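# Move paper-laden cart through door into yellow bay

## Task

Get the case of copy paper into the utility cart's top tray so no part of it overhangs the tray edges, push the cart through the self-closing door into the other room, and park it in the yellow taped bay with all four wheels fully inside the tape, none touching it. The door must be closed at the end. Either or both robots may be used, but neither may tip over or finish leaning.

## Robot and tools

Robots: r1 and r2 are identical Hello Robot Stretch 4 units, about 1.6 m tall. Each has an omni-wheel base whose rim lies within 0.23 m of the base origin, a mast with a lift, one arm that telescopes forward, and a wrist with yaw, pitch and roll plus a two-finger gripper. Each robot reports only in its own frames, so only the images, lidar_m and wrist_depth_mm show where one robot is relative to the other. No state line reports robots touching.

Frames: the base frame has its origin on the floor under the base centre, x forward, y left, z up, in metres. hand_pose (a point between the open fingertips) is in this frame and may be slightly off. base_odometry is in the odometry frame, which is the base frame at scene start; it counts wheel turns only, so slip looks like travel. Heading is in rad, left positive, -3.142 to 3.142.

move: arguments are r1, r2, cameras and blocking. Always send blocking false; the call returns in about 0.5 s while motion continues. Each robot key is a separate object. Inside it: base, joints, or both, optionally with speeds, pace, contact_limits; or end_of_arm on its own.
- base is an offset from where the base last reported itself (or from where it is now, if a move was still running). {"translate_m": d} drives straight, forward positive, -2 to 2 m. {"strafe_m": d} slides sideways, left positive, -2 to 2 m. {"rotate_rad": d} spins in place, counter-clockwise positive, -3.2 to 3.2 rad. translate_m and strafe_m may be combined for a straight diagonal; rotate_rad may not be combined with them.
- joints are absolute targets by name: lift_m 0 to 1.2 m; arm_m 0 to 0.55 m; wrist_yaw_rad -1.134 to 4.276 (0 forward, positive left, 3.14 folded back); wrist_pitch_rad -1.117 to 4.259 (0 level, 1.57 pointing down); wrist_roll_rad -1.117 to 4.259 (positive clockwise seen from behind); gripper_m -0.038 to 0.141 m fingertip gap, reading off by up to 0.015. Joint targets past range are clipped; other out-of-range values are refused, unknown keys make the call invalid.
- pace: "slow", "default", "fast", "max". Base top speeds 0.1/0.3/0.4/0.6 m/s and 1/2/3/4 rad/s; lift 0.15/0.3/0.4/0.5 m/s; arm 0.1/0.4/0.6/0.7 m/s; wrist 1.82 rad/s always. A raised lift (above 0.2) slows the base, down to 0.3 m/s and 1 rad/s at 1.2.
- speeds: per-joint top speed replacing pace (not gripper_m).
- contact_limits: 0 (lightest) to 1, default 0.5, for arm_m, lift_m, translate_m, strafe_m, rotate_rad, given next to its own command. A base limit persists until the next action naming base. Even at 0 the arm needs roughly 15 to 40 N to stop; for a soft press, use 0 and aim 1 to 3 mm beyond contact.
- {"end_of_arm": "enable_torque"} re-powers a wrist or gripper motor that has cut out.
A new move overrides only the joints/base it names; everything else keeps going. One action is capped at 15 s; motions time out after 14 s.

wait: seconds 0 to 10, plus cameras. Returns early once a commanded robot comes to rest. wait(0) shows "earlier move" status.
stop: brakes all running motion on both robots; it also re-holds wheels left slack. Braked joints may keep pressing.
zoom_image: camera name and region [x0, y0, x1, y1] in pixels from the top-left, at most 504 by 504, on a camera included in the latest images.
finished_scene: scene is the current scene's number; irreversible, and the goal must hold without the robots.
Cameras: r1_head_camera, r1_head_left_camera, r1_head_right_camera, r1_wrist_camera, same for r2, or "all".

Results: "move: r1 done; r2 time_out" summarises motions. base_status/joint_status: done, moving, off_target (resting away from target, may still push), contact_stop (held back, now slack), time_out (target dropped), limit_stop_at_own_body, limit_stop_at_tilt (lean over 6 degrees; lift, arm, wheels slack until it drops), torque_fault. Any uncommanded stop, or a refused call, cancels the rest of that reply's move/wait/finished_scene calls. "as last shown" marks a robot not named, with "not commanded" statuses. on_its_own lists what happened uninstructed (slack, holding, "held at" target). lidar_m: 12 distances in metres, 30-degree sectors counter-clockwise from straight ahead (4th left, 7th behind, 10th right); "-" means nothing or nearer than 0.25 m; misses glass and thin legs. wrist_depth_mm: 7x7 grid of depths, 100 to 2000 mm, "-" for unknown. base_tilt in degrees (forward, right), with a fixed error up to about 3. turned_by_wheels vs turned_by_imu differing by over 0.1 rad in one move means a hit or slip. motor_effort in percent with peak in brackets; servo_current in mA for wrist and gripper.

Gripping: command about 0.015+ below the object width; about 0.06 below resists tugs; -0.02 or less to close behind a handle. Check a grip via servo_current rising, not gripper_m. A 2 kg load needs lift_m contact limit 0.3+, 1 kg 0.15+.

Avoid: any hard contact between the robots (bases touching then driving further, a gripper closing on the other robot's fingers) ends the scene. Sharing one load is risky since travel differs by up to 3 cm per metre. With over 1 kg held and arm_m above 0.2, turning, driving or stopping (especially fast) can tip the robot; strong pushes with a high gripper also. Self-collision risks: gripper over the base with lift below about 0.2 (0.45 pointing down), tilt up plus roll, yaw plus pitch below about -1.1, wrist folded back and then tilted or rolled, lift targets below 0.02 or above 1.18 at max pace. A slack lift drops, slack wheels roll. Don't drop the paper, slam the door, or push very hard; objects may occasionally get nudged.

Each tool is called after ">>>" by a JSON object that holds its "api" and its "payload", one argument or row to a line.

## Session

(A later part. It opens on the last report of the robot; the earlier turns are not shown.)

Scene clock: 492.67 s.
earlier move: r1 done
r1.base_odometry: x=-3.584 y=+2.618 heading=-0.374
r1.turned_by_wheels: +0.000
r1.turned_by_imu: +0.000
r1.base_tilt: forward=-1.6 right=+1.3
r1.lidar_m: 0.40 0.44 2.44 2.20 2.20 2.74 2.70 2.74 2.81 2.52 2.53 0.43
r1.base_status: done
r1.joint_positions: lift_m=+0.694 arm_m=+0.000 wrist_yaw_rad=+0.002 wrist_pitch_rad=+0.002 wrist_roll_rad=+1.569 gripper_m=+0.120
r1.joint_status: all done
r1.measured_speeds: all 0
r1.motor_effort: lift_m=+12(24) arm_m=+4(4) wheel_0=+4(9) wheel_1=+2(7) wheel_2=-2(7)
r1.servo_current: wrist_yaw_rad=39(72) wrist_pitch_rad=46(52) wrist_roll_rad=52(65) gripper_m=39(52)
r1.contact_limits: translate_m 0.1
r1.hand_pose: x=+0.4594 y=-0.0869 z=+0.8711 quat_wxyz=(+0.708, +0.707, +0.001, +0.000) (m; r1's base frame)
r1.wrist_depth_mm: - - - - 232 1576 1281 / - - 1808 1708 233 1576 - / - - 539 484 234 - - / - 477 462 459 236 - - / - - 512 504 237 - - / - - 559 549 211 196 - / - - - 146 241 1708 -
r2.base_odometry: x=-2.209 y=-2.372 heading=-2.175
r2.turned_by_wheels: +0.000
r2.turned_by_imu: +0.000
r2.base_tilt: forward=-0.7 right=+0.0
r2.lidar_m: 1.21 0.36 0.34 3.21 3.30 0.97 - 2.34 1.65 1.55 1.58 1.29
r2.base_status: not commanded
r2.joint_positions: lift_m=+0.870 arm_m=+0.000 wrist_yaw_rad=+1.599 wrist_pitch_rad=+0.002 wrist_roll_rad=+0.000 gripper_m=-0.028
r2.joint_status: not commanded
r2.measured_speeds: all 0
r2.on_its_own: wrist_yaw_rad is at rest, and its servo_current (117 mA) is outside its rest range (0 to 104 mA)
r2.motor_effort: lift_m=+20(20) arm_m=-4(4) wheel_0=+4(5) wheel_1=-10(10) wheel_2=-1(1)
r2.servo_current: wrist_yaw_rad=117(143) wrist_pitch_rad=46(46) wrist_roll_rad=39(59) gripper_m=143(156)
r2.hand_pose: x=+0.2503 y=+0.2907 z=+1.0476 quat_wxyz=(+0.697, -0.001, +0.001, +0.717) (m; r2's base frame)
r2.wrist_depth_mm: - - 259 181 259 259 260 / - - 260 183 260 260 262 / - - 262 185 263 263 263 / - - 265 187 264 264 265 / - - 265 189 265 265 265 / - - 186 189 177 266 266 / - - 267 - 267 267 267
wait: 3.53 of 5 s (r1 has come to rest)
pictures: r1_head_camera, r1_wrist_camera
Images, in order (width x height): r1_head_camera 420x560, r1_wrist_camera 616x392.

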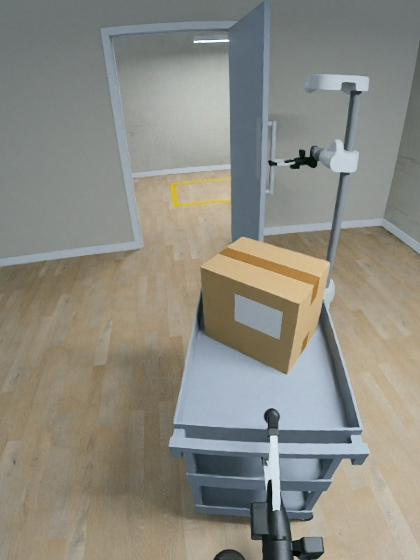

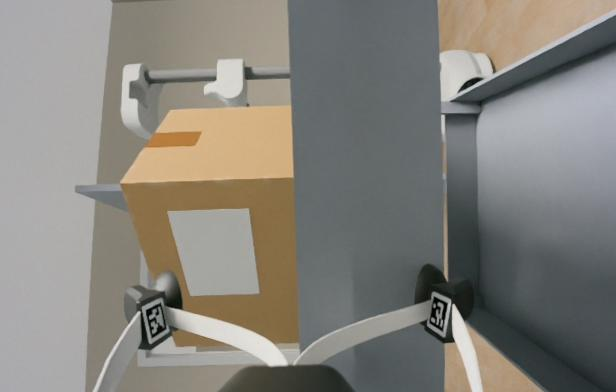

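>>> {"api": "move", "payload": {
  "blocking": false,
  "r1": {"base":{"translate_m":-0.014},"joints":{"lift_m":0.682},"pace":"slow"},
  "cameras": []
}}

>>> {"api": "wait", "payload": {
  "seconds": 1.5,
  "cameras": ["r1_wrist_camera"]
}}

>>> {"api": "move", "payload": {
  "blocking": false,
  "r1": {"joints":{"gripper_m":0.0}},
  "cameras": []
}}

>>> {"api": "wait", "payload": {
  "seconds": 2,
  "cameras": ["r1_head_camera","r1_wrist_camera"]
}}

>>> {"api": "zoom_image", "payload": {
  "camera": "r1_head_camera",
  "region": [130, 230, 370, 480]
}}

Scene clock: 506.47 s.
move: r1 moving
r1.base_odometry: x=-3.594 y=+2.622 heading=-0.374
r1.turned_by_wheels: +0.000
r1.turned_by_imu: -0.001
r1.base_tilt: forward=-1.6 right=+1.3
r1.lidar_m: 0.39 0.45 2.43 2.17 2.22 2.70 2.71 2.72 2.82 2.52 2.53 0.42
r1.base_status: translate_m moving
r1.joint_positions: lift_m=+0.683 arm_m=+0.000 wrist_yaw_rad=+0.002 wrist_pitch_rad=+0.002 wrist_roll_rad=+1.569 gripper_m=+0.120
r1.joint_status: lift_m moving
r1.measured_speeds: translate_m=-0.026 strafe_m=+0.000 rotate_rad=+0.001 lift_m=+0.000 arm_m=+0.000 wrist_yaw_rad=+0.000 wrist_pitch_rad=+0.000 wrist_roll_rad=+0.000
r1.motor_effort: lift_m=+13(13) arm_m=+4(4) wheel_0=-4(5) wheel_1=-3(6) wheel_2=+2(7)
r1.servo_current: wrist_yaw_rad=52(65) wrist_pitch_rad=39(46) wrist_roll_rad=46(59) gripper_m=46(46)
r1.hand_pose: x=+0.4594 y=-0.0869 z=+0.8601 quat_wxyz=(+0.708, +0.707, +0.001, +0.000) (m; r1's base frame)
r1.wrist_depth_mm: - - - 239 240 1708 1205 / - - 1863 241 242 1618 - / - - 554 182 243 - - / - 477 477 244 245 - - / - - 517 245 246 - - / - - 569 186 210 196 - / - - - 145 250 1808 -
r2.base_odometry: x=-2.209 y=-2.372 heading=-2.175
r2.turned_by_wheels: +0.000
r2.turned_by_imu: +0.000
r2.base_tilt: forward=-0.7 right=+0.1
r2.lidar_m: 1.21 0.34 0.34 3.20 3.28 1.00 - 2.33 1.66 1.54 1.58 1.27
r2.base_status: not commanded
r2.joint_positions: lift_m=+0.870 arm_m=+0.000 wrist_yaw_rad=+1.599 wrist_pitch_rad=+0.002 wrist_roll_rad=+0.000 gripper_m=-0.028
r2.joint_status: not commanded
r2.measured_speeds: all 0
r2.motor_effort: lift_m=+20(20) arm_m=-4(5) wheel_0=+4(4) wheel_1=-10(10) wheel_2=-1(1)
r2.servo_current: wrist_yaw_rad=117(137) wrist_pitch_rad=39(46) wrist_roll_rad=59(59) gripper_m=150(150)
r2.hand_pose: x=+0.2503 y=+0.2907 z=+1.0476 quat_wxyz=(+0.697, -0.001, +0.001, +0.717) (m; r2's base frame)
r2.wrist_depth_mm: - - 259 182 258 258 258 / - - 262 184 260 260 260 / - - 263 185 263 262 264 / - - 263 186 263 264 264 / - - 265 189 265 264 265 / - - 187 190 177 267 267 / - - 267 - 268 267 268
pictures: none
No camera images: "cameras" was empty.

Scene clock: 507.00 s.
earlier move: r1 done
r1.base_odometry: x=-3.597 y=+2.623 heading=-0.374
r1.turned_by_wheels: +0.000
r1.turned_by_imu: +0.000
r1.base_tilt: forward=-1.6 right=+1.3
r1.lidar_m: 0.40 0.43 2.46 2.20 2.21 2.74 2.71 2.73 2.80 2.51 2.53 0.43
r1.base_status: done
r1.joint_positions: lift_m=+0.683 arm_m=+0.000 wrist_yaw_rad=+0.002 wrist_pitch_rad=+0.002 wrist_roll_rad=+1.569 gripper_m=+0.120
r1.joint_status: all done
r1.measured_speeds: all 0
r1.motor_effort: lift_m=+12(13) arm_m=+4(4) wheel_0=-4(6) wheel_1=-2(6) wheel_2=+3(7)
r1.servo_current: wrist_yaw_rad=59(65) wrist_pitch_rad=39(46) wrist_roll_rad=46(59) gripper_m=39(46)
r1.hand_pose: x=+0.4594 y=-0.0869 z=+0.8601 quat_wxyz=(+0.708, +0.707, +0.001, +0.000) (m; r1's base frame)
r1.wrist_depth_mm: - - - 244 245 1756 1229 / - - 1756 244 245 1618 - / - - 559 246 247 - - / - 492 477 247 248 - - / - - 521 249 251 - - / - - 574 190 212 196 - / - - - 145 254 1756 -
r2.base_odometry: x=-2.209 y=-2.372 heading=-2.175
r2.turned_by_wheels: +0.000
r2.turned_by_imu: +0.000
r2.base_tilt: forward=-0.7 right=+0.0
r2.lidar_m: 1.20 0.35 0.35 3.19 3.29 1.00 - 2.34 1.63 1.56 1.58 1.30
r2.base_status: not commanded
r2.joint_positions: lift_m=+0.870 arm_m=+0.000 wrist_yaw_rad=+1.599 wrist_pitch_rad=+0.002 wrist_roll_rad=+0.000 gripper_m=-0.028
r2.joint_status: not commanded
r2.measured_speeds: all 0
r2.on_its_own: wrist_yaw_rad is at rest, and its servo_current (124 mA) is outside its rest range (0 to 104 mA)
r2.motor_effort: lift_m=+20(20) arm_m=-4(5) wheel_0=+4(5) wheel_1=-10(10) wheel_2=-1(1)
r2.servo_current: wrist_yaw_rad=124(143) wrist_pitch_rad=39(46) wrist_roll_rad=46(59) gripper_m=150(150)
r2.hand_pose: x=+0.2503 y=+0.2907 z=+1.0476 quat_wxyz=(+0.697, -0.001, +0.001, +0.717) (m; r2's base frame)
r2.wrist_depth_mm: - - 258 181 259 260 259 / - - 259 184 260 262 262 / - - 262 185 262 263 262 / - - 264 187 264 263 264 / - - 265 189 265 265 266 / - - 186 190 177 265 268 / - - 267 - 267 267 270
wait: 0.53 of 1.5 s (r1 has come to rest)
pictures: r1_wrist_camera
Images, in order (width x height): r1_wrist_camera 616x392.

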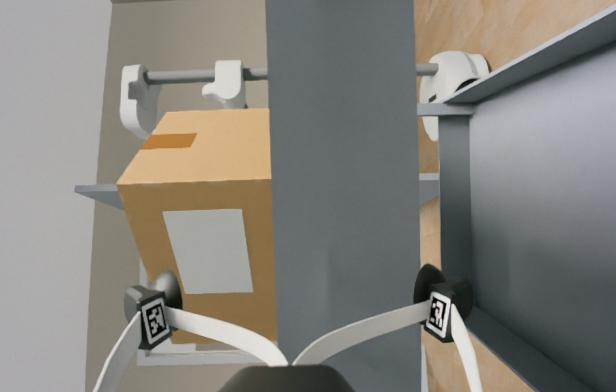

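Scene clock: 507.50 s.
move: r1 moving
r1.base_odometry: x=-3.597 y=+2.623 heading=-0.374
r1.turned_by_wheels: +0.000
r1.turned_by_imu: +0.000
r1.base_tilt: forward=-1.6 right=+1.2
r1.lidar_m: 0.41 0.43 2.46 2.21 2.22 2.71 2.70 2.72 2.81 2.53 2.53 0.43
r1.base_status: not commanded
r1.joint_positions: lift_m=+0.683 arm_m=+0.000 wrist_yaw_rad=+0.002 wrist_pitch_rad=+0.002 wrist_roll_rad=+1.569 gripper_m=+0.106
r1.joint_status: gripper_m moving
r1.measured_speeds: all 0
r1.motor_effort: lift_m=+12(12) arm_m=+4(4) wheel_0=-4(4) wheel_1=-2(2) wheel_2=+3(3)
r1.servo_current: wrist_yaw_rad=46(72) wrist_pitch_rad=39(46) wrist_roll_rad=59(59) gripper_m=111(111)
r1.hand_pose: x=+0.4594 y=-0.0869 z=+0.8601 quat_wxyz=(+0.708, +0.707, +0.001, +0.000) (m; r1's base frame)
r1.wrist_depth_mm: - - - 243 244 1708 1182 / - - 1808 245 246 1661 - / - - 554 246 247 - - / - 492 480 248 249 - - / - - 521 248 250 - - / - - 564 190 200 - - / - - - 142 254 1661 -
r2.base_odometry: x=-2.209 y=-2.372 heading=-2.175
r2.turned_by_wheels: +0.000
r2.turned_by_imu: +0.000
r2.base_tilt: forward=-0.6 right=+0.0
r2.lidar_m: 1.19 0.31 0.36 3.19 3.28 0.99 - 2.34 1.63 1.52 1.60 1.27
r2.base_status: not commanded
r2.joint_positions: lift_m=+0.870 arm_m=+0.000 wrist_yaw_rad=+1.599 wrist_pitch_rad=+0.002 wrist_roll_rad=+0.000 gripper_m=-0.028
r2.joint_status: not commanded
r2.measured_speeds: all 0
r2.motor_effort: lift_m=+20(20) arm_m=-4(4) wheel_0=+4(5) wheel_1=-9(10) wheel_2=-1(1)
r2.servo_current: wrist_yaw_rad=124(130) wrist_pitch_rad=46(46) wrist_roll_rad=52(52) gripper_m=150(156)
r2.hand_pose: x=+0.2503 y=+0.2907 z=+1.0476 quat_wxyz=(+0.697, -0.001, +0.001, +0.717) (m; r2's base frame)
r2.wrist_depth_mm: - - 259 181 259 259 259 / - - 260 183 260 260 260 / - - 263 185 262 262 262 / - - 264 186 263 265 264 / - - 265 189 264 265 264 / - - 186 189 177 266 267 / - - 266 - 267 268 268
pictures: none
No camera images: "cameras" was empty.

Scene clock: 509.03 s.
earlier move: r1 done
r1.base_odometry: x=-3.597 y=+2.623 heading=-0.374
r1.turned_by_wheels: +0.000
r1.turned_by_imu: +0.000
r1.base_tilt: forward=-1.6 right=+1.3
r1.lidar_m: 0.40 0.44 2.43 2.20 2.22 2.69 2.71 2.70 2.83 2.50 2.55 0.43
r1.base_status: not commanded
r1.joint_positions: lift_m=+0.682 arm_m=+0.000 wrist_yaw_rad=+0.002 wrist_pitch_rad=+0.002 wrist_roll_rad=+1.569 gripper_m=+0.001
r1.joint_status: all done
r1.measured_speeds: all 0
r1.motor_effort: lift_m=+13(13) arm_m=+4(4) wheel_0=-4(4) wheel_1=-2(2) wheel_2=+3(3)
r1.servo_current: wrist_yaw_rad=52(72) wrist_pitch_rad=46(46) wrist_roll_rad=65(65) gripper_m=59(124)
r1.hand_pose: x=+0.4594 y=-0.0869 z=+0.8601 quat_wxyz=(+0.708, +0.707, +0.001, +0.000) (m; r1's base frame)
r1.wrist_depth_mm: - - - 238 240 1661 1229 / - - 1618 240 242 1576 - / - - 539 243 244 - - / - 484 477 244 246 - - / - - 525 247 248 - - / - - 191 202 183 - - / - - - 135 252 - -
r2.base_odometry: x=-2.209 y=-2.372 heading=-2.175
r2.turned_by_wheels: +0.000
r2.turned_by_imu: +0.000
r2.base_tilt: forward=-0.7 right=+0.0
r2.lidar_m: 1.22 0.35 0.36 3.19 3.27 0.96 - 2.35 1.62 1.55 1.58 1.28
r2.base_status: not commanded
r2.joint_positions: lift_m=+0.870 arm_m=+0.000 wrist_yaw_rad=+1.599 wrist_pitch_rad=+0.002 wrist_roll_rad=+0.000 gripper_m=-0.028
r2.joint_status: not commanded
r2.measured_speeds: all 0
r2.on_its_own: wrist_yaw_rad is at rest, and its servo_current (124 mA) is outside its rest range (0 to 104 mA)
r2.motor_effort: lift_m=+20(20) arm_m=-4(4) wheel_0=+4(5) wheel_1=-9(10) wheel_2=-1(1)
r2.servo_current: wrist_yaw_rad=124(137) wrist_pitch_rad=46(46) wrist_roll_rad=39(59) gripper_m=137(156)
r2.hand_pose: x=+0.2503 y=+0.2907 z=+1.0476 quat_wxyz=(+0.697, -0.001, +0.001, +0.717) (m; r2's base frame)
r2.wrist_depth_mm: - - 259 181 260 259 259 / - - 260 184 262 259 262 / - - 263 185 263 263 262 / - - 264 187 263 265 264 / - - 267 189 264 266 265 / - - 186 190 177 266 266 / - - 268 - 267 266 268
wait: 1.53 of 2 s (r1 has come to rest)
pictures: r1_head_camera, r1_wrist_camera
Images, in order (width x height): r1_head_camera 420x560, r1_wrist_camera 616x392.

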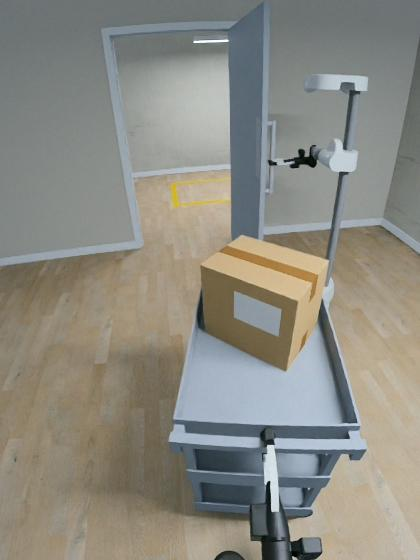

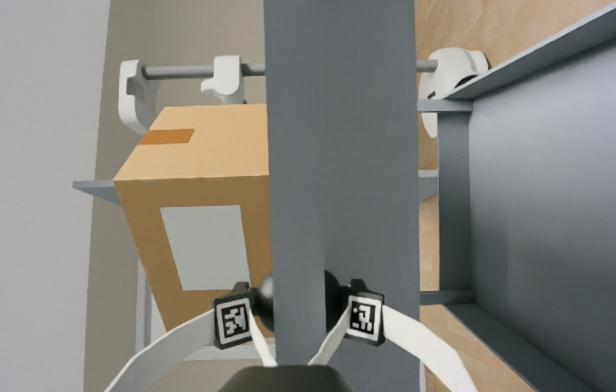

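Scaled by 2.016 from the camera's 420x560 image, which has a finer 600x800 frame.

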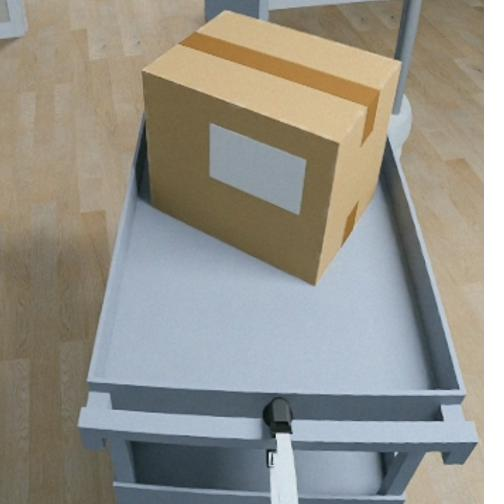

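>>> {"api": "move", "payload": {
  "blocking": false,
  "r1": {"joints":{"gripper_m":-0.02}},
  "cameras": []
}}

>>> {"api": "wait", "payload": {
  "seconds": 1,
  "cameras": []
}}

>>> {"api": "move", "payload": {
  "blocking": false,
  "r1": {"base":{"translate_m":-0.5},"pace":"slow"},
  "cameras": []
}}

>>> {"api": "wait", "payload": {
  "seconds": 2.5,
  "cameras": ["r1_head_camera","r1_wrist_camera"]
}}

>>> {"api": "wait", "payload": {
  "seconds": 5,
  "cameras": ["r1_head_camera","r1_wrist_camera"]
}}

Scene clock: 529.77 s.
move: r1 moving
r1.base_odometry: x=-3.597 y=+2.623 heading=-0.374
r1.turned_by_wheels: +0.000
r1.turned_by_imu: +0.000
r1.base_tilt: forward=-1.6 right=+1.3
r1.lidar_m: 0.41 0.45 2.44 2.21 2.22 2.71 2.68 2.73 2.81 2.52 2.53 0.44
r1.base_status: not commanded
r1.joint_positions: lift_m=+0.682 arm_m=+0.000 wrist_yaw_rad=+0.002 wrist_pitch_rad=+0.002 wrist_roll_rad=+1.569 gripper_m=-0.017
r1.joint_status: gripper_m moving
r1.measured_speeds: all 0
r1.motor_effort: lift_m=+13(13) arm_m=+2(4) wheel_0=-4(4) wheel_1=-2(2) wheel_2=+3(3)
r1.servo_current: wrist_yaw_rad=39(59) wrist_pitch_rad=46(46) wrist_roll_rad=52(59) gripper_m=104(137)
r1.hand_pose: x=+0.4595 y=-0.0869 z=+0.8601 quat_wxyz=(+0.708, +0.707, +0.001, +0.000) (m; r1's base frame)
r1.wrist_depth_mm: - - - 233 235 1576 1255 / - - 1708 235 236 1576 - / - - 525 180 238 - - / - 480 477 181 241 - - / - - 525 183 243 - - / - - 190 198 183 - - / - - - 143 250 139 -
r2.base_odometry: x=-2.209 y=-2.372 heading=-2.175
r2.turned_by_wheels: +0.000
r2.turned_by_imu: +0.000
r2.base_tilt: forward=-0.6 right=+0.1
r2.lidar_m: 1.21 0.35 0.36 3.18 3.28 0.99 - 2.34 1.62 1.51 1.61 1.27
r2.base_status: not commanded
r2.joint_positions: lift_m=+0.870 arm_m=+0.000 wrist_yaw_rad=+1.599 wrist_pitch_rad=+0.002 wrist_roll_rad=+0.000 gripper_m=-0.028
r2.joint_status: not commanded
r2.measured_speeds: all 0
r2.motor_effort: lift_m=+20(20) arm_m=-4(5) wheel_0=+4(5) wheel_1=-9(10) wheel_2=-1(1)
r2.servo_current: wrist_yaw_rad=137(137) wrist_pitch_rad=33(52) wrist_roll_rad=39(52) gripper_m=143(150)
r2.hand_pose: x=+0.2503 y=+0.2907 z=+1.0476 quat_wxyz=(+0.697, -0.001, +0.001, +0.717) (m; r2's base frame)
r2.wrist_depth_mm: - - 259 182 259 260 258 / - - 260 183 260 260 260 / - - 262 185 263 262 262 / - - 264 186 264 264 263 / - - 266 189 265 264 265 / - - 187 190 177 267 266 / - - 267 - 267 267 267
pictures: none
No camera images: "cameras" was empty.

Scene clock: 530.13 s.
earlier move: r1 done
r1.base_odometry: x=-3.597 y=+2.623 heading=-0.374
r1.turned_by_wheels: +0.000
r1.turned_by_imu: +0.000
r1.base_tilt: forward=-1.6 right=+1.3
r1.lidar_m: 0.39 0.46 2.44 2.19 2.21 2.73 2.70 2.73 2.82 2.50 2.53 0.43
r1.base_status: not commanded
r1.joint_positions: lift_m=+0.682 arm_m=+0.000 wrist_yaw_rad=+0.002 wrist_pitch_rad=+0.002 wrist_roll_rad=+1.569 gripper_m=-0.019
r1.joint_status: all done
r1.measured_speeds: all 0
r1.motor_effort: lift_m=+13(13) arm_m=+1(4) wheel_0=-4(4) wheel_1=-2(2) wheel_2=+3(3)
r1.servo_current: wrist_yaw_rad=46(65) wrist_pitch_rad=39(52) wrist_roll_rad=46(59) gripper_m=78(137)
r1.hand_pose: x=+0.4595 y=-0.0869 z=+0.8601 quat_wxyz=(+0.708, +0.707, +0.001, +0.000) (m; r1's base frame)
r1.wrist_depth_mm: - - - 233 233 1661 1229 / - - 1708 235 235 - - / - - 521 179 238 - - / - 480 477 180 241 - - / - - 525 182 243 - - / - - 190 197 182 - - / - 156 - 142 248 141 -
r2.base_odometry: x=-2.209 y=-2.372 heading=-2.175
r2.turned_by_wheels: +0.000
r2.turned_by_imu: +0.000
r2.base_tilt: forward=-0.7 right=+0.0
r2.lidar_m: 1.19 0.36 0.33 3.21 3.30 0.98 - 2.32 1.65 1.55 1.58 1.30
r2.base_status: not commanded
r2.joint_positions: lift_m=+0.870 arm_m=+0.000 wrist_yaw_rad=+1.599 wrist_pitch_rad=+0.002 wrist_roll_rad=+0.000 gripper_m=-0.028
r2.joint_status: not commanded
r2.measured_speeds: all 0
r2.on_its_own: wrist_yaw_rad is at rest, and its servo_current (124 mA) is outside its rest range (0 to 104 mA)
r2.motor_effort: lift_m=+20(20) arm_m=-4(5) wheel_0=+4(5) wheel_1=-10(10) wheel_2=-1(1)
r2.servo_current: wrist_yaw_rad=124(137) wrist_pitch_rad=33(52) wrist_roll_rad=46(52) gripper_m=150(150)
r2.hand_pose: x=+0.2503 y=+0.2907 z=+1.0476 quat_wxyz=(+0.697, -0.001, +0.001, +0.717) (m; r2's base frame)
r2.wrist_depth_mm: - - 259 182 258 260 258 / - - 259 183 260 262 260 / - - 262 185 263 263 264 / - - 264 186 264 263 263 / - - 265 188 265 266 265 / - - 187 189 178 266 267 / - - 266 - 267 268 267
wait: 0.37 of 1 s (r1 has come to rest)
pictures: none
No camera images: "cameras" was empty.

Scene clock: 530.63 s.
move: r1 moving
r1.base_odometry: x=-3.609 y=+2.628 heading=-0.374
r1.turned_by_wheels: +0.000
r1.turned_by_imu: +0.000
r1.base_tilt: forward=-1.5 right=+1.3
r1.lidar_m: 0.40 0.46 2.43 2.18 2.21 2.72 2.70 2.71 2.82 2.51 2.53 0.41
r1.base_status: translate_m moving
r1.joint_positions: lift_m=+0.682 arm_m=+0.000 wrist_yaw_rad=+0.002 wrist_pitch_rad=+0.002 wrist_roll_rad=+1.569 gripper_m=-0.019
r1.joint_status: not commanded
r1.measured_speeds: translate_m=-0.048 strafe_m=+0.000 rotate_rad=+0.001 lift_m=+0.000 arm_m=+0.000 wrist_yaw_rad=+0.000 wrist_pitch_rad=+0.000 wrist_roll_rad=+0.000
r1.motor_effort: lift_m=+13(13) arm_m=-2(2) wheel_0=-4(7) wheel_1=-4(5) wheel_2=+9(9)
r1.servo_current: wrist_yaw_rad=46(78) wrist_pitch_rad=46(46) wrist_roll_rad=65(65) gripper_m=72(78)
r1.hand_pose: x=+0.4595 y=-0.0869 z=+0.8601 quat_wxyz=(+0.708, +0.707, +0.001, +0.000) (m; r1's base frame)
r1.wrist_depth_mm: - - - 228 229 1576 - / - - 1576 230 233 - - / - 549 500 176 236 - - / - 484 477 179 241 - - / - - 539 182 244 - - / - - 190 198 183 - - / - 156 - 142 251 141 -
r2.base_odometry: x=-2.209 y=-2.372 heading=-2.175
r2.turned_by_wheels: +0.000
r2.turned_by_imu: +0.000
r2.base_tilt: forward=-0.7 right=+0.1
r2.lidar_m: 1.21 0.35 0.33 3.19 3.27 1.02 - 2.37 1.64 1.53 1.60 1.31
r2.base_status: not commanded
r2.joint_positions: lift_m=+0.870 arm_m=+0.000 wrist_yaw_rad=+1.599 wrist_pitch_rad=+0.002 wrist_roll_rad=+0.000 gripper_m=-0.028
r2.joint_status: not commanded
r2.measured_speeds: all 0
r2.motor_effort: lift_m=+20(20) arm_m=-4(4) wheel_0=+4(4) wheel_1=-10(10) wheel_2=-1(2)
r2.servo_current: wrist_yaw_rad=130(130) wrist_pitch_rad=46(46) wrist_roll_rad=59(59) gripper_m=143(150)
r2.hand_pose: x=+0.2503 y=+0.2907 z=+1.0476 quat_wxyz=(+0.697, -0.001, +0.001, +0.717) (m; r2's base frame)
r2.wrist_depth_mm: - - 258 182 259 259 260 / - - 259 183 260 260 260 / - - 260 185 262 263 262 / - - 263 186 264 264 263 / - - 265 189 265 265 266 / - - 187 190 177 265 267 / - - 268 - 266 267 268
pictures: none
No camera images: "cameras" was empty.

Scene clock: 533.13 s.
earlier move: r1 moving
r1.base_odometry: x=-3.830 y=+2.715 heading=-0.374
r1.turned_by_wheels: +0.000
r1.turned_by_imu: +0.001
r1.base_tilt: forward=-1.6 right=+1.3
r1.lidar_m: 0.40 0.42 2.41 2.13 2.12 2.66 2.45 2.49 2.84 2.57 2.56 0.44
r1.base_status: translate_m moving
r1.joint_positions: lift_m=+0.682 arm_m=+0.000 wrist_yaw_rad=+0.002 wrist_pitch_rad=+0.002 wrist_roll_rad=+1.569 gripper_m=-0.019
r1.joint_status: not commanded
r1.measured_speeds: translate_m=-0.099 strafe_m=+0.001 rotate_rad=-0.002 lift_m=+0.000 arm_m=+0.000 wrist_yaw_rad=+0.000 wrist_pitch_rad=+0.000 wrist_roll_rad=+0.000
r1.motor_effort: lift_m=+13(13) arm_m=-3(4) wheel_0=-1(7) wheel_1=-2(7) wheel_2=+7(12)
r1.servo_current: wrist_yaw_rad=52(78) wrist_pitch_rad=39(52) wrist_roll_rad=46(65) gripper_m=72(85)
r1.hand_pose: x=+0.4595 y=-0.0868 z=+0.8601 quat_wxyz=(+0.708, +0.707, +0.001, +0.000) (m; r1's base frame)
r1.wrist_depth_mm: - - - 236 237 1661 1205 / - - 1921 236 240 1863 - / - - 544 240 241 - - / - 480 473 242 244 - - / - - 521 244 245 - - / - - 204 196 183 - - / - - - 142 249 141 -
r2.base_odometry: x=-2.209 y=-2.372 heading=-2.175
r2.turned_by_wheels: +0.000
r2.turned_by_imu: +0.000
r2.base_tilt: forward=-0.7 right=+0.0
r2.lidar_m: 1.20 0.35 0.35 3.19 3.27 1.24 - 2.36 1.65 1.54 1.60 1.29
r2.base_status: not commanded
r2.joint_positions: lift_m=+0.870 arm_m=+0.000 wrist_yaw_rad=+1.599 wrist_pitch_rad=+0.002 wrist_roll_rad=+0.000 gripper_m=-0.028
r2.joint_status: not commanded
r2.measured_speeds: all 0
r2.motor_effort: lift_m=+20(20) arm_m=-4(4) wheel_0=+4(5) wheel_1=-10(10) wheel_2=-1(2)
r2.servo_current: wrist_yaw_rad=124(137) wrist_pitch_rad=39(46) wrist_roll_rad=59(59) gripper_m=143(156)
r2.hand_pose: x=+0.2503 y=+0.2907 z=+1.0476 quat_wxyz=(+0.697, -0.001, +0.001, +0.717) (m; r2's base frame)
r2.wrist_depth_mm: - - 259 182 259 260 259 / - - 260 184 260 259 260 / - - 263 185 264 263 263 / - - 263 186 265 264 264 / - - 265 189 265 264 264 / - - 186 190 177 267 267 / - - 267 - 267 268 268
wait: 2.50 s; no rest
pictures: r1_head_camera, r1_wrist_camera
Images, in order (width x height): r1_head_camera 420x560, r1_wrist_camera 616x392.

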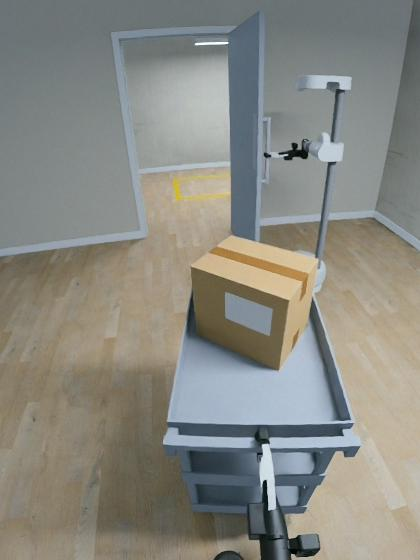

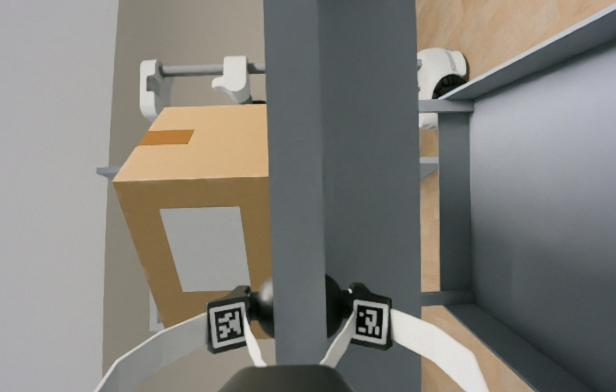

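Scene clock: 536.40 s.
earlier move: r1 done
r1.base_odometry: x=-4.062 y=+2.806 heading=-0.374
r1.turned_by_wheels: +0.000
r1.turned_by_imu: +0.001
r1.base_tilt: forward=-1.6 right=+1.2
r1.lidar_m: 0.41 0.42 2.36 2.07 2.11 2.41 2.19 2.23 2.71 2.60 2.60 0.43
r1.base_status: done
r1.joint_positions: lift_m=+0.682 arm_m=+0.000 wrist_yaw_rad=+0.002 wrist_pitch_rad=+0.002 wrist_roll_rad=+1.569 gripper_m=-0.019
r1.joint_status: not commanded
r1.measured_speeds: all 0
r1.motor_effort: lift_m=+13(13) arm_m=-3(4) wheel_0=-1(7) wheel_1=-1(7) wheel_2=+5(12)
r1.servo_current: wrist_yaw_rad=52(78) wrist_pitch_rad=33(52) wrist_roll_rad=39(65) gripper_m=72(85)
r1.hand_pose: x=+0.4595 y=-0.0868 z=+0.8601 quat_wxyz=(+0.708, +0.707, +0.001, +0.000) (m; r1's base frame)
r1.wrist_depth_mm: - - - 246 248 1708 1205 / - - - 247 246 1808 - / - - 597 247 247 - - / - 504 473 246 247 - - / - - 508 245 247 - - / - - 202 196 183 - - / - - 615 160 247 141 -
r2.base_odometry: x=-2.209 y=-2.372 heading=-2.175
r2.turned_by_wheels: +0.000
r2.turned_by_imu: +0.000
r2.base_tilt: forward=-0.7 right=+0.0
r2.lidar_m: 1.21 0.36 0.36 3.20 3.29 1.46 - 2.36 1.61 1.54 1.61 1.28
r2.base_status: not commanded
r2.joint_positions: lift_m=+0.870 arm_m=+0.000 wrist_yaw_rad=+1.599 wrist_pitch_rad=+0.002 wrist_roll_rad=+0.000 gripper_m=-0.028
r2.joint_status: not commanded
r2.measured_speeds: all 0
r2.on_its_own: wrist_yaw_rad is at rest, and its servo_current (130 mA) is outside its rest range (0 to 104 mA)
r2.motor_effort: lift_m=+20(20) arm_m=-4(4) wheel_0=+4(5) wheel_1=-9(10) wheel_2=-1(2)
r2.servo_current: wrist_yaw_rad=130(143) wrist_pitch_rad=39(46) wrist_roll_rad=46(65) gripper_m=143(156)
r2.hand_pose: x=+0.2503 y=+0.2907 z=+1.0476 quat_wxyz=(+0.697, -0.001, +0.001, +0.717) (m; r2's base frame)
r2.wrist_depth_mm: - - 258 182 259 260 260 / - - 260 183 260 260 260 / - - 262 185 263 263 264 / - - 265 186 265 264 264 / - - 265 188 266 266 266 / - - 187 190 177 266 267 / - - 267 - 267 268 267
wait: 3.27 of 5 s (r1 has come to rest)
pictures: r1_head_camera, r1_wrist_camera
Images, in order (width x height): r1_head_camera 420x560, r1_wrist_camera 616x392.

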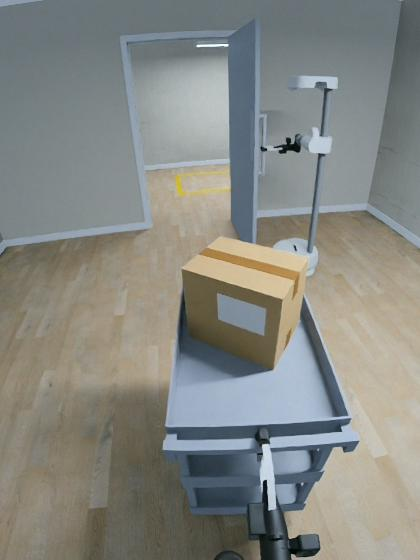

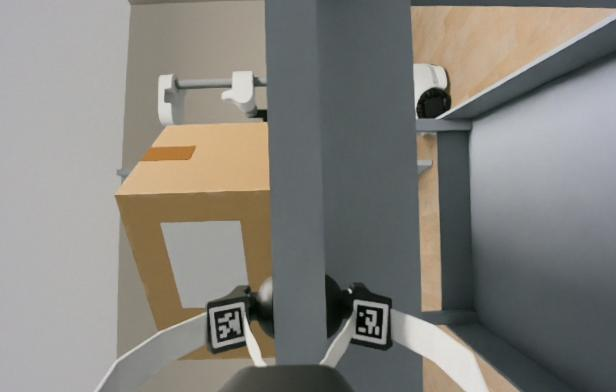

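>>> {"api": "move", "payload": {
  "blocking": false,
  "r1": {"base":{"strafe_m":0.15},"pace":"slow"},
  "cameras": []
}}

>>> {"api": "wait", "payload": {
  "seconds": 4,
  "cameras": ["r1_head_camera","r1_wrist_camera"]
}}

Scene clock: 543.43 s.
move: r1 moving
r1.base_odometry: x=-4.057 y=+2.819 heading=-0.374
r1.turned_by_wheels: +0.000
r1.turned_by_imu: +0.000
r1.base_tilt: forward=-1.6 right=+1.3
r1.lidar_m: 0.40 0.41 2.35 2.06 2.07 2.46 2.21 2.24 2.76 2.62 2.63 0.44
r1.base_status: strafe_m moving
r1.joint_positions: lift_m=+0.682 arm_m=+0.000 wrist_yaw_rad=+0.002 wrist_pitch_rad=+0.002 wrist_roll_rad=+1.569 gripper_m=-0.019
r1.joint_status: not commanded
r1.measured_speeds: translate_m=+0.000 strafe_m=+0.056 rotate_rad=+0.001 lift_m=+0.000 arm_m=+0.000 wrist_yaw_rad=+0.000 wrist_pitch_rad=+0.000 wrist_roll_rad=+0.000
r1.motor_effort: lift_m=+13(13) arm_m=-3(4) wheel_0=-9(9) wheel_1=+6(9) wheel_2=+1(4)
r1.servo_current: wrist_yaw_rad=59(59) wrist_pitch_rad=39(46) wrist_roll_rad=46(52) gripper_m=72(78)
r1.hand_pose: x=+0.4595 y=-0.0868 z=+0.8601 quat_wxyz=(+0.708, +0.707, +0.001, +0.000) (m; r1's base frame)
r1.wrist_depth_mm: - - - 251 252 1756 1205 / - - - 251 251 1863 - / - - 621 249 251 - - / - 512 484 247 249 - - / - 521 508 246 249 - - / - - 189 197 183 - - / - 156 615 144 246 140 -
r2.base_odometry: x=-2.209 y=-2.372 heading=-2.175
r2.turned_by_wheels: +0.000
r2.turned_by_imu: +0.000
r2.base_tilt: forward=-0.7 right=+0.0
r2.lidar_m: 1.19 0.32 0.36 3.18 3.27 1.48 - 2.35 1.64 1.55 1.61 1.29
r2.base_status: not commanded
r2.joint_positions: lift_m=+0.870 arm_m=+0.000 wrist_yaw_rad=+1.599 wrist_pitch_rad=+0.002 wrist_roll_rad=+0.000 gripper_m=-0.028
r2.joint_status: not commanded
r2.measured_speeds: all 0
r2.motor_effort: lift_m=+20(20) arm_m=-4(4) wheel_0=+4(5) wheel_1=-10(10) wheel_2=-1(1)
r2.servo_current: wrist_yaw_rad=137(137) wrist_pitch_rad=39(46) wrist_roll_rad=46(59) gripper_m=137(150)
r2.hand_pose: x=+0.2503 y=+0.2907 z=+1.0476 quat_wxyz=(+0.697, -0.001, +0.001, +0.717) (m; r2's base frame)
r2.wrist_depth_mm: - - 258 181 260 260 260 / - - 260 184 262 260 260 / - - 262 185 263 263 263 / - - 263 186 264 264 264 / - - 266 189 264 266 265 / - - 186 189 177 266 267 / - - 267 - 268 267 268
pictures: none
No camera images: "cameras" was empty.

Scene clock: 545.57 s.
earlier move: r1 done
r1.base_odometry: x=-4.008 y=+2.945 heading=-0.374
r1.turned_by_wheels: +0.000
r1.turned_by_imu: +0.000
r1.base_tilt: forward=-1.6 right=+1.3
r1.lidar_m: 0.42 0.48 2.20 1.94 1.98 2.44 2.22 2.25 2.76 2.75 2.76 0.42
r1.base_status: done
r1.joint_positions: lift_m=+0.682 arm_m=+0.000 wrist_yaw_rad=-0.003 wrist_pitch_rad=+0.005 wrist_roll_rad=+1.569 gripper_m=-0.019
r1.joint_status: not commanded
r1.measured_speeds: all 0
r1.motor_effort: lift_m=+15(15) arm_m=+4(4) wheel_0=-4(12) wheel_1=+3(9) wheel_2=-1(4)
r1.servo_current: wrist_yaw_rad=52(65) wrist_pitch_rad=46(52) wrist_roll_rad=46(59) gripper_m=52(78)
r1.hand_pose: x=+0.4590 y=-0.0884 z=+0.8592 quat_wxyz=(+0.708, +0.707, +0.000, -0.003) (m; r1's base frame)
r1.wrist_depth_mm: - - - 208 211 1576 - / - - 580 214 215 - - / - 449 445 216 220 - - / - 484 469 163 224 - - / - - 539 166 228 - - / - - 209 186 182 - - / - - 181 125 238 - -
r2.base_odometry: x=-2.209 y=-2.372 heading=-2.175
r2.turned_by_wheels: +0.000
r2.turned_by_imu: +0.000
r2.base_tilt: forward=-0.7 right=+0.0
r2.lidar_m: 1.20 0.35 0.35 3.20 3.31 1.54 - 2.33 1.64 1.54 1.59 1.28
r2.base_status: not commanded
r2.joint_positions: lift_m=+0.870 arm_m=+0.000 wrist_yaw_rad=+1.599 wrist_pitch_rad=+0.002 wrist_roll_rad=+0.000 gripper_m=-0.028
r2.joint_status: not commanded
r2.measured_speeds: all 0
r2.on_its_own: wrist_yaw_rad is at rest, and its servo_current (124 mA) is outside its rest range (0 to 104 mA)
r2.motor_effort: lift_m=+20(20) arm_m=-4(4) wheel_0=+4(5) wheel_1=-10(10) wheel_2=-1(1)
r2.servo_current: wrist_yaw_rad=124(137) wrist_pitch_rad=39(46) wrist_roll_rad=46(59) gripper_m=143(150)
r2.hand_pose: x=+0.2503 y=+0.2907 z=+1.0476 quat_wxyz=(+0.697, -0.001, +0.001, +0.717) (m; r2's base frame)
r2.wrist_depth_mm: - - 259 182 259 260 259 / - - 260 183 260 262 262 / - - 263 185 263 262 263 / - - 263 187 264 263 263 / - - 264 188 266 265 266 / - - 187 189 177 265 266 / - - 267 - 267 267 267
wait: 2.13 of 4 s (r1 has come to rest)
pictures: r1_head_camera, r1_wrist_camera
Images, in order (width x height): r1_head_camera 420x560, r1_wrist_camera 616x392.

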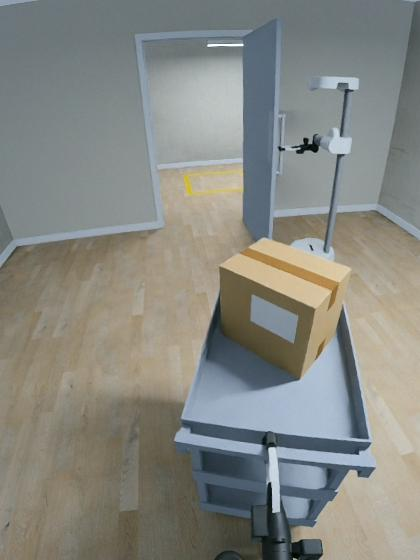

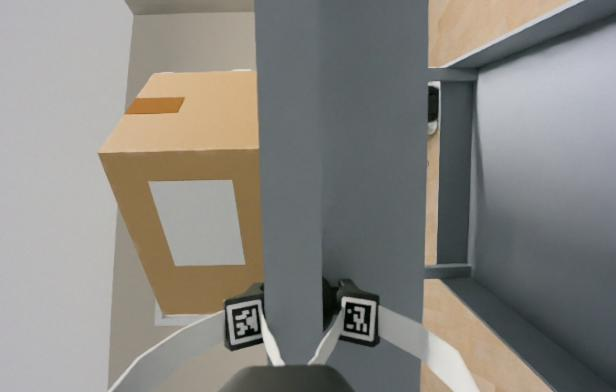

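>>> {"api": "move", "payload": {
  "blocking": false,
  "r1": {"base":{"translate_m":-0.7,"strafe_m":-0.08},"pace":"slow"},
  "cameras": []
}}

>>> {"api": "wait", "payload": {
  "seconds": 9,
  "cameras": ["r1_head_camera","r1_wrist_camera"]
}}

Scene clock: 559.97 s.
move: r1 moving
r1.base_odometry: x=-4.019 y=+2.949 heading=-0.374
r1.turned_by_wheels: +0.000
r1.turned_by_imu: -0.001
r1.base_tilt: forward=-1.6 right=+1.3
r1.lidar_m: 0.40 0.48 2.18 1.93 1.93 2.45 2.23 2.25 2.75 2.77 2.77 0.42
r1.base_status: translate_m moving; strafe_m moving
r1.joint_positions: lift_m=+0.682 arm_m=+0.000 wrist_yaw_rad=-0.003 wrist_pitch_rad=+0.005 wrist_roll_rad=+1.569 gripper_m=-0.019
r1.joint_status: not commanded
r1.measured_speeds: translate_m=-0.048 strafe_m=-0.005 rotate_rad=+0.001 lift_m=+0.000 arm_m=+0.000 wrist_yaw_rad=+0.001 wrist_pitch_rad=+0.000 wrist_roll_rad=+0.000
r1.motor_effort: lift_m=+15(15) arm_m=+2(4) wheel_0=-4(8) wheel_1=-6(7) wheel_2=+8(8)
r1.servo_current: wrist_yaw_rad=46(59) wrist_pitch_rad=46(52) wrist_roll_rad=46(59) gripper_m=52(59)
r1.hand_pose: x=+0.4590 y=-0.0882 z=+0.8590 quat_wxyz=(+0.708, +0.707, +0.001, -0.003) (m; r1's base frame)
r1.wrist_depth_mm: - - - 149 206 1537 - / - - 521 - 211 - - / - 445 445 214 216 - - / - 496 484 161 221 - - / - - 554 165 229 - - / - - 206 187 183 1756 - / - - 181 - 241 539 -
r2.base_odometry: x=-2.209 y=-2.372 heading=-2.175
r2.turned_by_wheels: +0.000
r2.turned_by_imu: +0.000
r2.base_tilt: forward=-0.6 right=+0.0
r2.lidar_m: 1.19 0.35 0.36 3.20 3.28 1.56 - 2.35 1.64 1.56 1.58 1.27
r2.base_status: not commanded
r2.joint_positions: lift_m=+0.870 arm_m=+0.000 wrist_yaw_rad=+1.599 wrist_pitch_rad=+0.002 wrist_roll_rad=+0.000 gripper_m=-0.028
r2.joint_status: not commanded
r2.measured_speeds: all 0
r2.motor_effort: lift_m=+20(20) arm_m=-4(4) wheel_0=+4(5) wheel_1=-9(10) wheel_2=-1(1)
r2.servo_current: wrist_yaw_rad=130(130) wrist_pitch_rad=39(46) wrist_roll_rad=39(59) gripper_m=143(156)
r2.hand_pose: x=+0.2503 y=+0.2907 z=+1.0476 quat_wxyz=(+0.697, -0.001, +0.001, +0.717) (m; r2's base frame)
r2.wrist_depth_mm: - - 258 182 259 260 259 / - - 260 184 260 262 260 / - - 263 185 263 263 263 / - - 264 187 263 264 264 / - - 264 189 266 265 265 / - - 186 189 177 266 266 / - - 266 - 267 267 267
pictures: none
No camera images: "cameras" was empty.

Scene clock: 567.80 s.
earlier move: r1 done
r1.base_odometry: x=-4.688 y=+3.126 heading=-0.374
r1.turned_by_wheels: +0.000
r1.turned_by_imu: +0.001
r1.base_tilt: forward=-1.6 right=+1.3
r1.lidar_m: 0.36 0.39 2.13 1.89 1.95 1.67 1.52 1.54 1.90 2.79 2.82 0.42
r1.base_status: done
r1.joint_positions: lift_m=+0.682 arm_m=+0.000 wrist_yaw_rad=+0.002 wrist_pitch_rad=+0.005 wrist_roll_rad=+1.569 gripper_m=-0.019
r1.joint_status: not commanded
r1.measured_speeds: all 0
r1.motor_effort: lift_m=+15(15) arm_m=-4(4) wheel_0=-1(8) wheel_1=-2(8) wheel_2=+4(11)
r1.servo_current: wrist_yaw_rad=46(72) wrist_pitch_rad=39(52) wrist_roll_rad=46(72) gripper_m=52(65)
r1.hand_pose: x=+0.4595 y=-0.0868 z=+0.8590 quat_wxyz=(+0.708, +0.707, +0.003, -0.001) (m; r1's base frame)
r1.wrist_depth_mm: - - - 244 246 1708 1182 / - - - 242 243 1756 - / - - 647 239 240 - - / - 496 466 236 237 - - / - 488 484 175 236 - - / - - 508 186 184 - - / - - 181 137 230 - -
r2.base_odometry: x=-2.209 y=-2.372 heading=-2.175
r2.turned_by_wheels: +0.000
r2.turned_by_imu: +0.001
r2.base_tilt: forward=-0.6 right=+0.0
r2.lidar_m: 1.19 0.37 0.35 3.20 3.27 2.16 - 2.33 1.65 1.53 1.60 1.29
r2.base_status: not commanded
r2.joint_positions: lift_m=+0.870 arm_m=+0.000 wrist_yaw_rad=+1.599 wrist_pitch_rad=+0.002 wrist_roll_rad=+0.000 gripper_m=-0.028
r2.joint_status: not commanded
r2.measured_speeds: all 0
r2.on_its_own: wrist_yaw_rad is at rest, and its servo_current (130 mA) is outside its rest range (0 to 104 mA)
r2.motor_effort: lift_m=+20(20) arm_m=-4(5) wheel_0=+4(5) wheel_1=-9(10) wheel_2=-1(2)
r2.servo_current: wrist_yaw_rad=130(143) wrist_pitch_rad=39(46) wrist_roll_rad=39(65) gripper_m=150(156)
r2.hand_pose: x=+0.2503 y=+0.2907 z=+1.0476 quat_wxyz=(+0.697, -0.001, +0.001, +0.717) (m; r2's base frame)
r2.wrist_depth_mm: - - 260 181 259 260 259 / - - 262 183 259 262 262 / - - 262 185 263 263 263 / - - 263 187 263 264 264 / - - 266 189 265 265 265 / - - 186 189 177 266 266 / - - 267 - 268 270 268
wait: 7.83 of 9 s (r1 has come to rest)
pictures: r1_head_camera, r1_wrist_camera
Images, in order (width x height): r1_head_camera 420x560, r1_wrist_camera 616x392.

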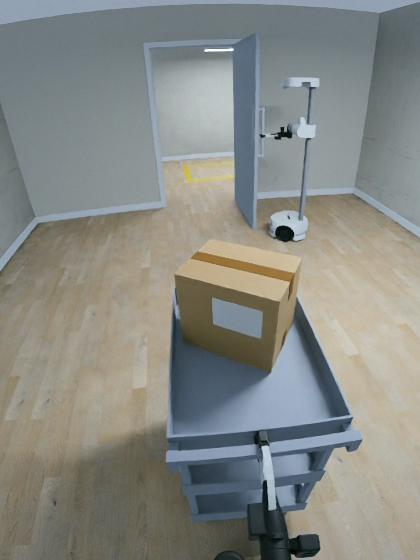

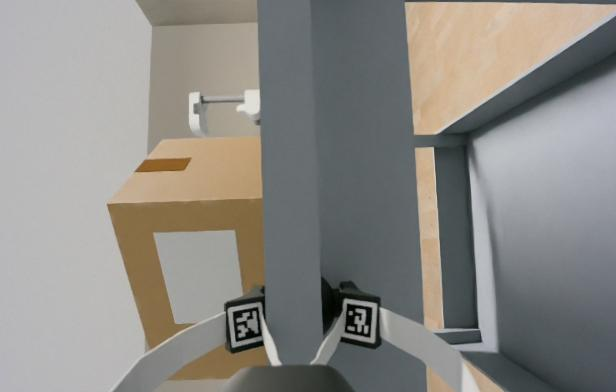

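>>> {"api": "move", "payload": {
  "blocking": false,
  "r1": {"base":{"rotate_rad":0.08},"pace":"slow"},
  "cameras": []
}}

>>> {"api": "wait", "payload": {
  "seconds": 1.5,
  "cameras": []
}}

>>> {"api": "move", "payload": {
  "blocking": false,
  "r1": {"base":{"translate_m":-0.6,"strafe_m":-0.06},"pace":"slow"},
  "cameras": []
}}

>>> {"api": "wait", "payload": {
  "seconds": 9,
  "cameras": ["r1_head_camera","r1_wrist_camera"]
}}

Scene clock: 574.50 s.
move: r1 moving
r1.base_odometry: x=-4.688 y=+3.126 heading=-0.297
r1.turned_by_wheels: +0.077
r1.turned_by_imu: +0.077
r1.base_tilt: forward=-1.6 right=+1.3
r1.lidar_m: 0.37 0.39 2.03 1.90 1.97 1.65 1.51 1.54 2.04 2.77 2.85 0.45
r1.base_status: rotate_rad moving
r1.joint_positions: lift_m=+0.682 arm_m=+0.000 wrist_yaw_rad=-0.004 wrist_pitch_rad=+0.005 wrist_roll_rad=+1.569 gripper_m=-0.019
r1.joint_status: not commanded
r1.measured_speeds: translate_m=+0.000 strafe_m=+0.000 rotate_rad=+0.083 lift_m=+0.000 arm_m=+0.000 wrist_yaw_rad=+0.000 wrist_pitch_rad=+0.000 wrist_roll_rad=+0.000
r1.motor_effort: lift_m=+15(15) arm_m=-4(4) wheel_0=-7(9) wheel_1=-3(6) wheel_2=-5(7)
r1.servo_current: wrist_yaw_rad=65(65) wrist_pitch_rad=46(52) wrist_roll_rad=52(65) gripper_m=52(59)
r1.hand_pose: x=+0.4590 y=-0.0884 z=+0.8590 quat_wxyz=(+0.708, +0.707, +0.001, -0.003) (m; r1's base frame)
r1.wrist_depth_mm: - - - 240 241 1661 1281 / - - - 238 239 1808 - / - - 597 236 237 - - / - 469 462 236 236 - - / - 504 496 233 235 - - / - - 201 186 183 - - / - - 585 137 231 - -
r2.base_odometry: x=-2.209 y=-2.372 heading=-2.175
r2.turned_by_wheels: +0.000
r2.turned_by_imu: +0.000
r2.base_tilt: forward=-0.7 right=+0.0
r2.lidar_m: 1.19 0.35 0.35 3.20 3.31 2.19 - 2.34 1.64 1.55 1.58 1.29
r2.base_status: not commanded
r2.joint_positions: lift_m=+0.870 arm_m=+0.000 wrist_yaw_rad=+1.599 wrist_pitch_rad=+0.002 wrist_roll_rad=+0.000 gripper_m=-0.028
r2.joint_status: not commanded
r2.measured_speeds: all 0
r2.motor_effort: lift_m=+20(20) arm_m=-4(4) wheel_0=+4(4) wheel_1=-10(10) wheel_2=-1(1)
r2.servo_current: wrist_yaw_rad=137(137) wrist_pitch_rad=39(46) wrist_roll_rad=52(59) gripper_m=150(156)
r2.hand_pose: x=+0.2503 y=+0.2907 z=+1.0476 quat_wxyz=(+0.697, -0.001, +0.001, +0.717) (m; r2's base frame)
r2.wrist_depth_mm: - - 260 182 258 259 259 / - - 262 183 260 260 262 / - - 264 185 262 264 264 / - - 264 186 263 264 264 / - - 265 189 265 264 265 / - - 186 190 177 265 267 / - - 267 - 267 267 268
pictures: none
No camera images: "cameras" was empty.

Scene clock: 574.87 s.
earlier move: r1 done
r1.base_odometry: x=-4.688 y=+3.126 heading=-0.294
r1.turned_by_wheels: +0.002
r1.turned_by_imu: +0.002
r1.base_tilt: forward=-1.6 right=+1.3
r1.lidar_m: 0.38 0.42 2.04 1.89 1.98 1.65 1.52 1.56 2.02 2.80 2.84 0.42
r1.base_status: done
r1.joint_positions: lift_m=+0.682 arm_m=+0.000 wrist_yaw_rad=-0.003 wrist_pitch_rad=+0.005 wrist_roll_rad=+1.569 gripper_m=-0.019
r1.joint_status: not commanded
r1.measured_speeds: all 0
r1.motor_effort: lift_m=+15(15) arm_m=-4(4) wheel_0=-4(9) wheel_1=-1(6) wheel_2=-3(7)
r1.servo_current: wrist_yaw_rad=39(65) wrist_pitch_rad=46(52) wrist_roll_rad=52(65) gripper_m=52(59)
r1.hand_pose: x=+0.4590 y=-0.0883 z=+0.8590 quat_wxyz=(+0.708, +0.707, +0.001, -0.003) (m; r1's base frame)
r1.wrist_depth_mm: - - - 236 237 1661 1255 / - - - 235 236 1808 - / - - 574 233 235 - - / - 462 462 233 234 - - / - 504 496 233 234 - - / - - 205 186 184 - - / - - 185 137 231 - -
r2.base_odometry: x=-2.209 y=-2.372 heading=-2.175
r2.turned_by_wheels: +0.000
r2.turned_by_imu: +0.000
r2.base_tilt: forward=-0.7 right=+0.1
r2.lidar_m: 1.21 0.37 0.34 3.20 3.32 2.19 - 2.34 1.64 1.53 1.59 1.31
r2.base_status: not commanded
r2.joint_positions: lift_m=+0.870 arm_m=+0.000 wrist_yaw_rad=+1.599 wrist_pitch_rad=+0.002 wrist_roll_rad=+0.000 gripper_m=-0.028
r2.joint_status: not commanded
r2.measured_speeds: all 0
r2.on_its_own: wrist_yaw_rad is at rest, and its servo_current (137 mA) is outside its rest range (0 to 104 mA)
r2.motor_effort: lift_m=+20(20) arm_m=-4(4) wheel_0=+4(4) wheel_1=-10(10) wheel_2=-1(1)
r2.servo_current: wrist_yaw_rad=137(137) wrist_pitch_rad=39(46) wrist_roll_rad=52(59) gripper_m=143(156)
r2.hand_pose: x=+0.2503 y=+0.2907 z=+1.0476 quat_wxyz=(+0.697, -0.001, +0.001, +0.717) (m; r2's base frame)
r2.wrist_depth_mm: - - 258 181 259 259 259 / - - 259 183 260 260 260 / - - 262 185 262 262 262 / - - 263 186 263 264 264 / - - 265 189 265 265 265 / - - 186 189 177 267 267 / - - 266 - 267 268 270
wait: 0.37 of 1.5 s (r1 has come to rest)
pictures: none
No camera images: "cameras" was empty.

Scene clock: 575.37 s.
move: r1 moving
r1.base_odometry: x=-4.701 y=+3.129 heading=-0.295
r1.turned_by_wheels: -0.001
r1.turned_by_imu: -0.001
r1.base_tilt: forward=-1.6 right=+1.3
r1.lidar_m: 0.39 0.43 2.02 1.89 1.97 1.62 1.50 1.55 2.01 2.79 2.84 0.44
r1.base_status: translate_m moving; strafe_m moving
r1.joint_positions: lift_m=+0.682 arm_m=+0.000 wrist_yaw_rad=-0.003 wrist_pitch_rad=+0.005 wrist_roll_rad=+1.569 gripper_m=-0.019
r1.joint_status: not commanded
r1.measured_speeds: translate_m=-0.049 strafe_m=-0.005 rotate_rad=-0.002 lift_m=+0.000 arm_m=+0.000 wrist_yaw_rad=+0.000 wrist_pitch_rad=+0.000 wrist_roll_rad=+0.000
r1.motor_effort: lift_m=+15(15) arm_m=-4(4) wheel_0=-9(9) wheel_1=-7(7) wheel_2=+6(7)
r1.servo_current: wrist_yaw_rad=52(78) wrist_pitch_rad=46(52) wrist_roll_rad=52(59) gripper_m=52(59)
r1.hand_pose: x=+0.4590 y=-0.0882 z=+0.8590 quat_wxyz=(+0.708, +0.707, +0.001, -0.003) (m; r1's base frame)
r1.wrist_depth_mm: - - - 233 233 1661 1182 / - - - 234 233 1808 - / - - 554 232 233 - - / - 466 462 233 234 - - / - 512 500 232 234 - - / - - 205 187 183 - - / - - 181 136 233 - -
r2.base_odometry: x=-2.209 y=-2.372 heading=-2.175
r2.turned_by_wheels: +0.000
r2.turned_by_imu: +0.000
r2.base_tilt: forward=-0.7 right=+0.1
r2.lidar_m: 1.20 0.34 0.36 3.21 3.29 2.21 - 2.33 1.67 1.55 1.60 1.29
r2.base_status: not commanded
r2.joint_positions: lift_m=+0.870 arm_m=+0.000 wrist_yaw_rad=+1.599 wrist_pitch_rad=+0.002 wrist_roll_rad=+0.000 gripper_m=-0.028
r2.joint_status: not commanded
r2.measured_speeds: all 0
r2.motor_effort: lift_m=+20(20) arm_m=-4(4) wheel_0=+4(4) wheel_1=-9(10) wheel_2=-1(1)
r2.servo_current: wrist_yaw_rad=117(137) wrist_pitch_rad=46(46) wrist_roll_rad=39(65) gripper_m=143(150)
r2.hand_pose: x=+0.2503 y=+0.2907 z=+1.0476 quat_wxyz=(+0.697, -0.001, +0.001, +0.717) (m; r2's base frame)
r2.wrist_depth_mm: - - 259 182 259 259 259 / - - 260 184 260 260 260 / - - 262 185 263 262 263 / - - 263 187 263 264 265 / - - 264 189 265 265 265 / - - 187 190 177 266 267 / - - 266 - 268 268 267
pictures: none
No camera images: "cameras" was empty.

Scene clock: 582.17 s.
earlier move: r1 done
r1.base_odometry: x=-5.280 y=+3.243 heading=-0.294
r1.turned_by_wheels: +0.001
r1.turned_by_imu: +0.002
r1.base_tilt: forward=-1.6 right=+1.3
r1.lidar_m: 0.35 0.36 2.02 1.92 1.45 0.98 0.91 0.95 1.25 2.79 2.83 0.45
r1.base_status: done
r1.joint_positions: lift_m=+0.682 arm_m=+0.000 wrist_yaw_rad=+0.002 wrist_pitch_rad=+0.005 wrist_roll_rad=+1.569 gripper_m=-0.019
r1.joint_status: not commanded
r1.measured_speeds: all 0
r1.motor_effort: lift_m=+15(15) arm_m=-3(4) wheel_0=-1(9) wheel_1=-2(8) wheel_2=+3(10)
r1.servo_current: wrist_yaw_rad=52(91) wrist_pitch_rad=39(59) wrist_roll_rad=59(78) gripper_m=59(65)
r1.hand_pose: x=+0.4595 y=-0.0869 z=+0.8590 quat_wxyz=(+0.708, +0.707, +0.003, -0.001) (m; r1's base frame)
r1.wrist_depth_mm: - - - - 289 301 317 / - - - - 268 1661 1182 / - - - 255 258 1863 - / - - 615 243 251 - - / - 469 466 182 239 - - / - 496 473 187 184 - - / - - 181 151 223 - -
r2.base_odometry: x=-2.209 y=-2.372 heading=-2.175
r2.turned_by_wheels: +0.000
r2.turned_by_imu: +0.001
r2.base_tilt: forward=-0.6 right=+0.0
r2.lidar_m: 1.20 0.36 0.35 3.20 3.31 2.77 3.11 2.31 1.65 1.54 1.58 1.27
r2.base_status: not commanded
r2.joint_positions: lift_m=+0.870 arm_m=+0.000 wrist_yaw_rad=+1.599 wrist_pitch_rad=+0.002 wrist_roll_rad=+0.000 gripper_m=-0.028
r2.joint_status: not commanded
r2.measured_speeds: all 0
r2.on_its_own: wrist_yaw_rad is at rest, and its servo_current (124 mA) is outside its rest range (0 to 104 mA)
r2.motor_effort: lift_m=+20(20) arm_m=-4(5) wheel_0=+4(5) wheel_1=-10(10) wheel_2=-1(1)
r2.servo_current: wrist_yaw_rad=124(143) wrist_pitch_rad=39(46) wrist_roll_rad=52(65) gripper_m=143(150)
r2.hand_pose: x=+0.2503 y=+0.2907 z=+1.0476 quat_wxyz=(+0.697, -0.001, +0.001, +0.717) (m; r2's base frame)
r2.wrist_depth_mm: - - 259 182 259 259 259 / - - 260 183 262 262 262 / - - 262 185 263 263 262 / - - 263 186 264 263 264 / - - 265 189 266 264 266 / - - 187 189 177 266 267 / - - 267 - 267 267 268
wait: 6.80 of 9 s (r1 has come to rest)
pictures: r1_head_camera, r1_wrist_camera
Images, in order (width x height): r1_head_camera 420x560, r1_wrist_camera 616x392.

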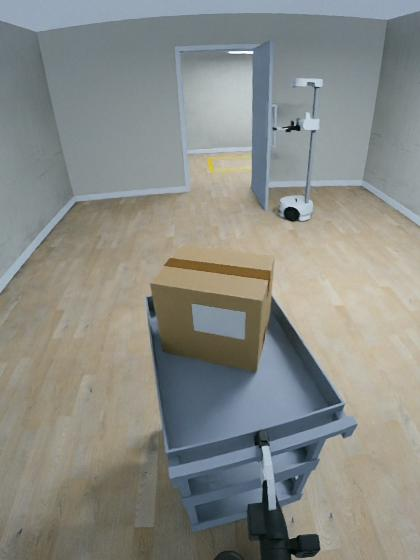

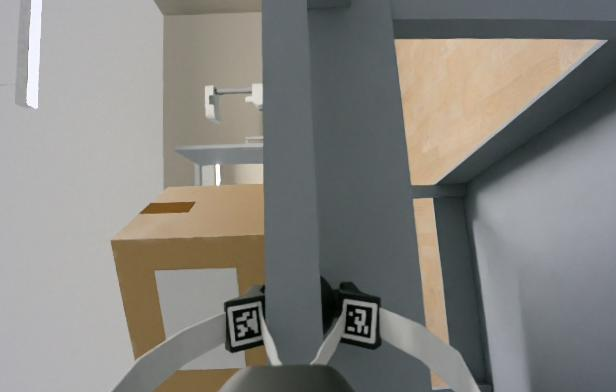

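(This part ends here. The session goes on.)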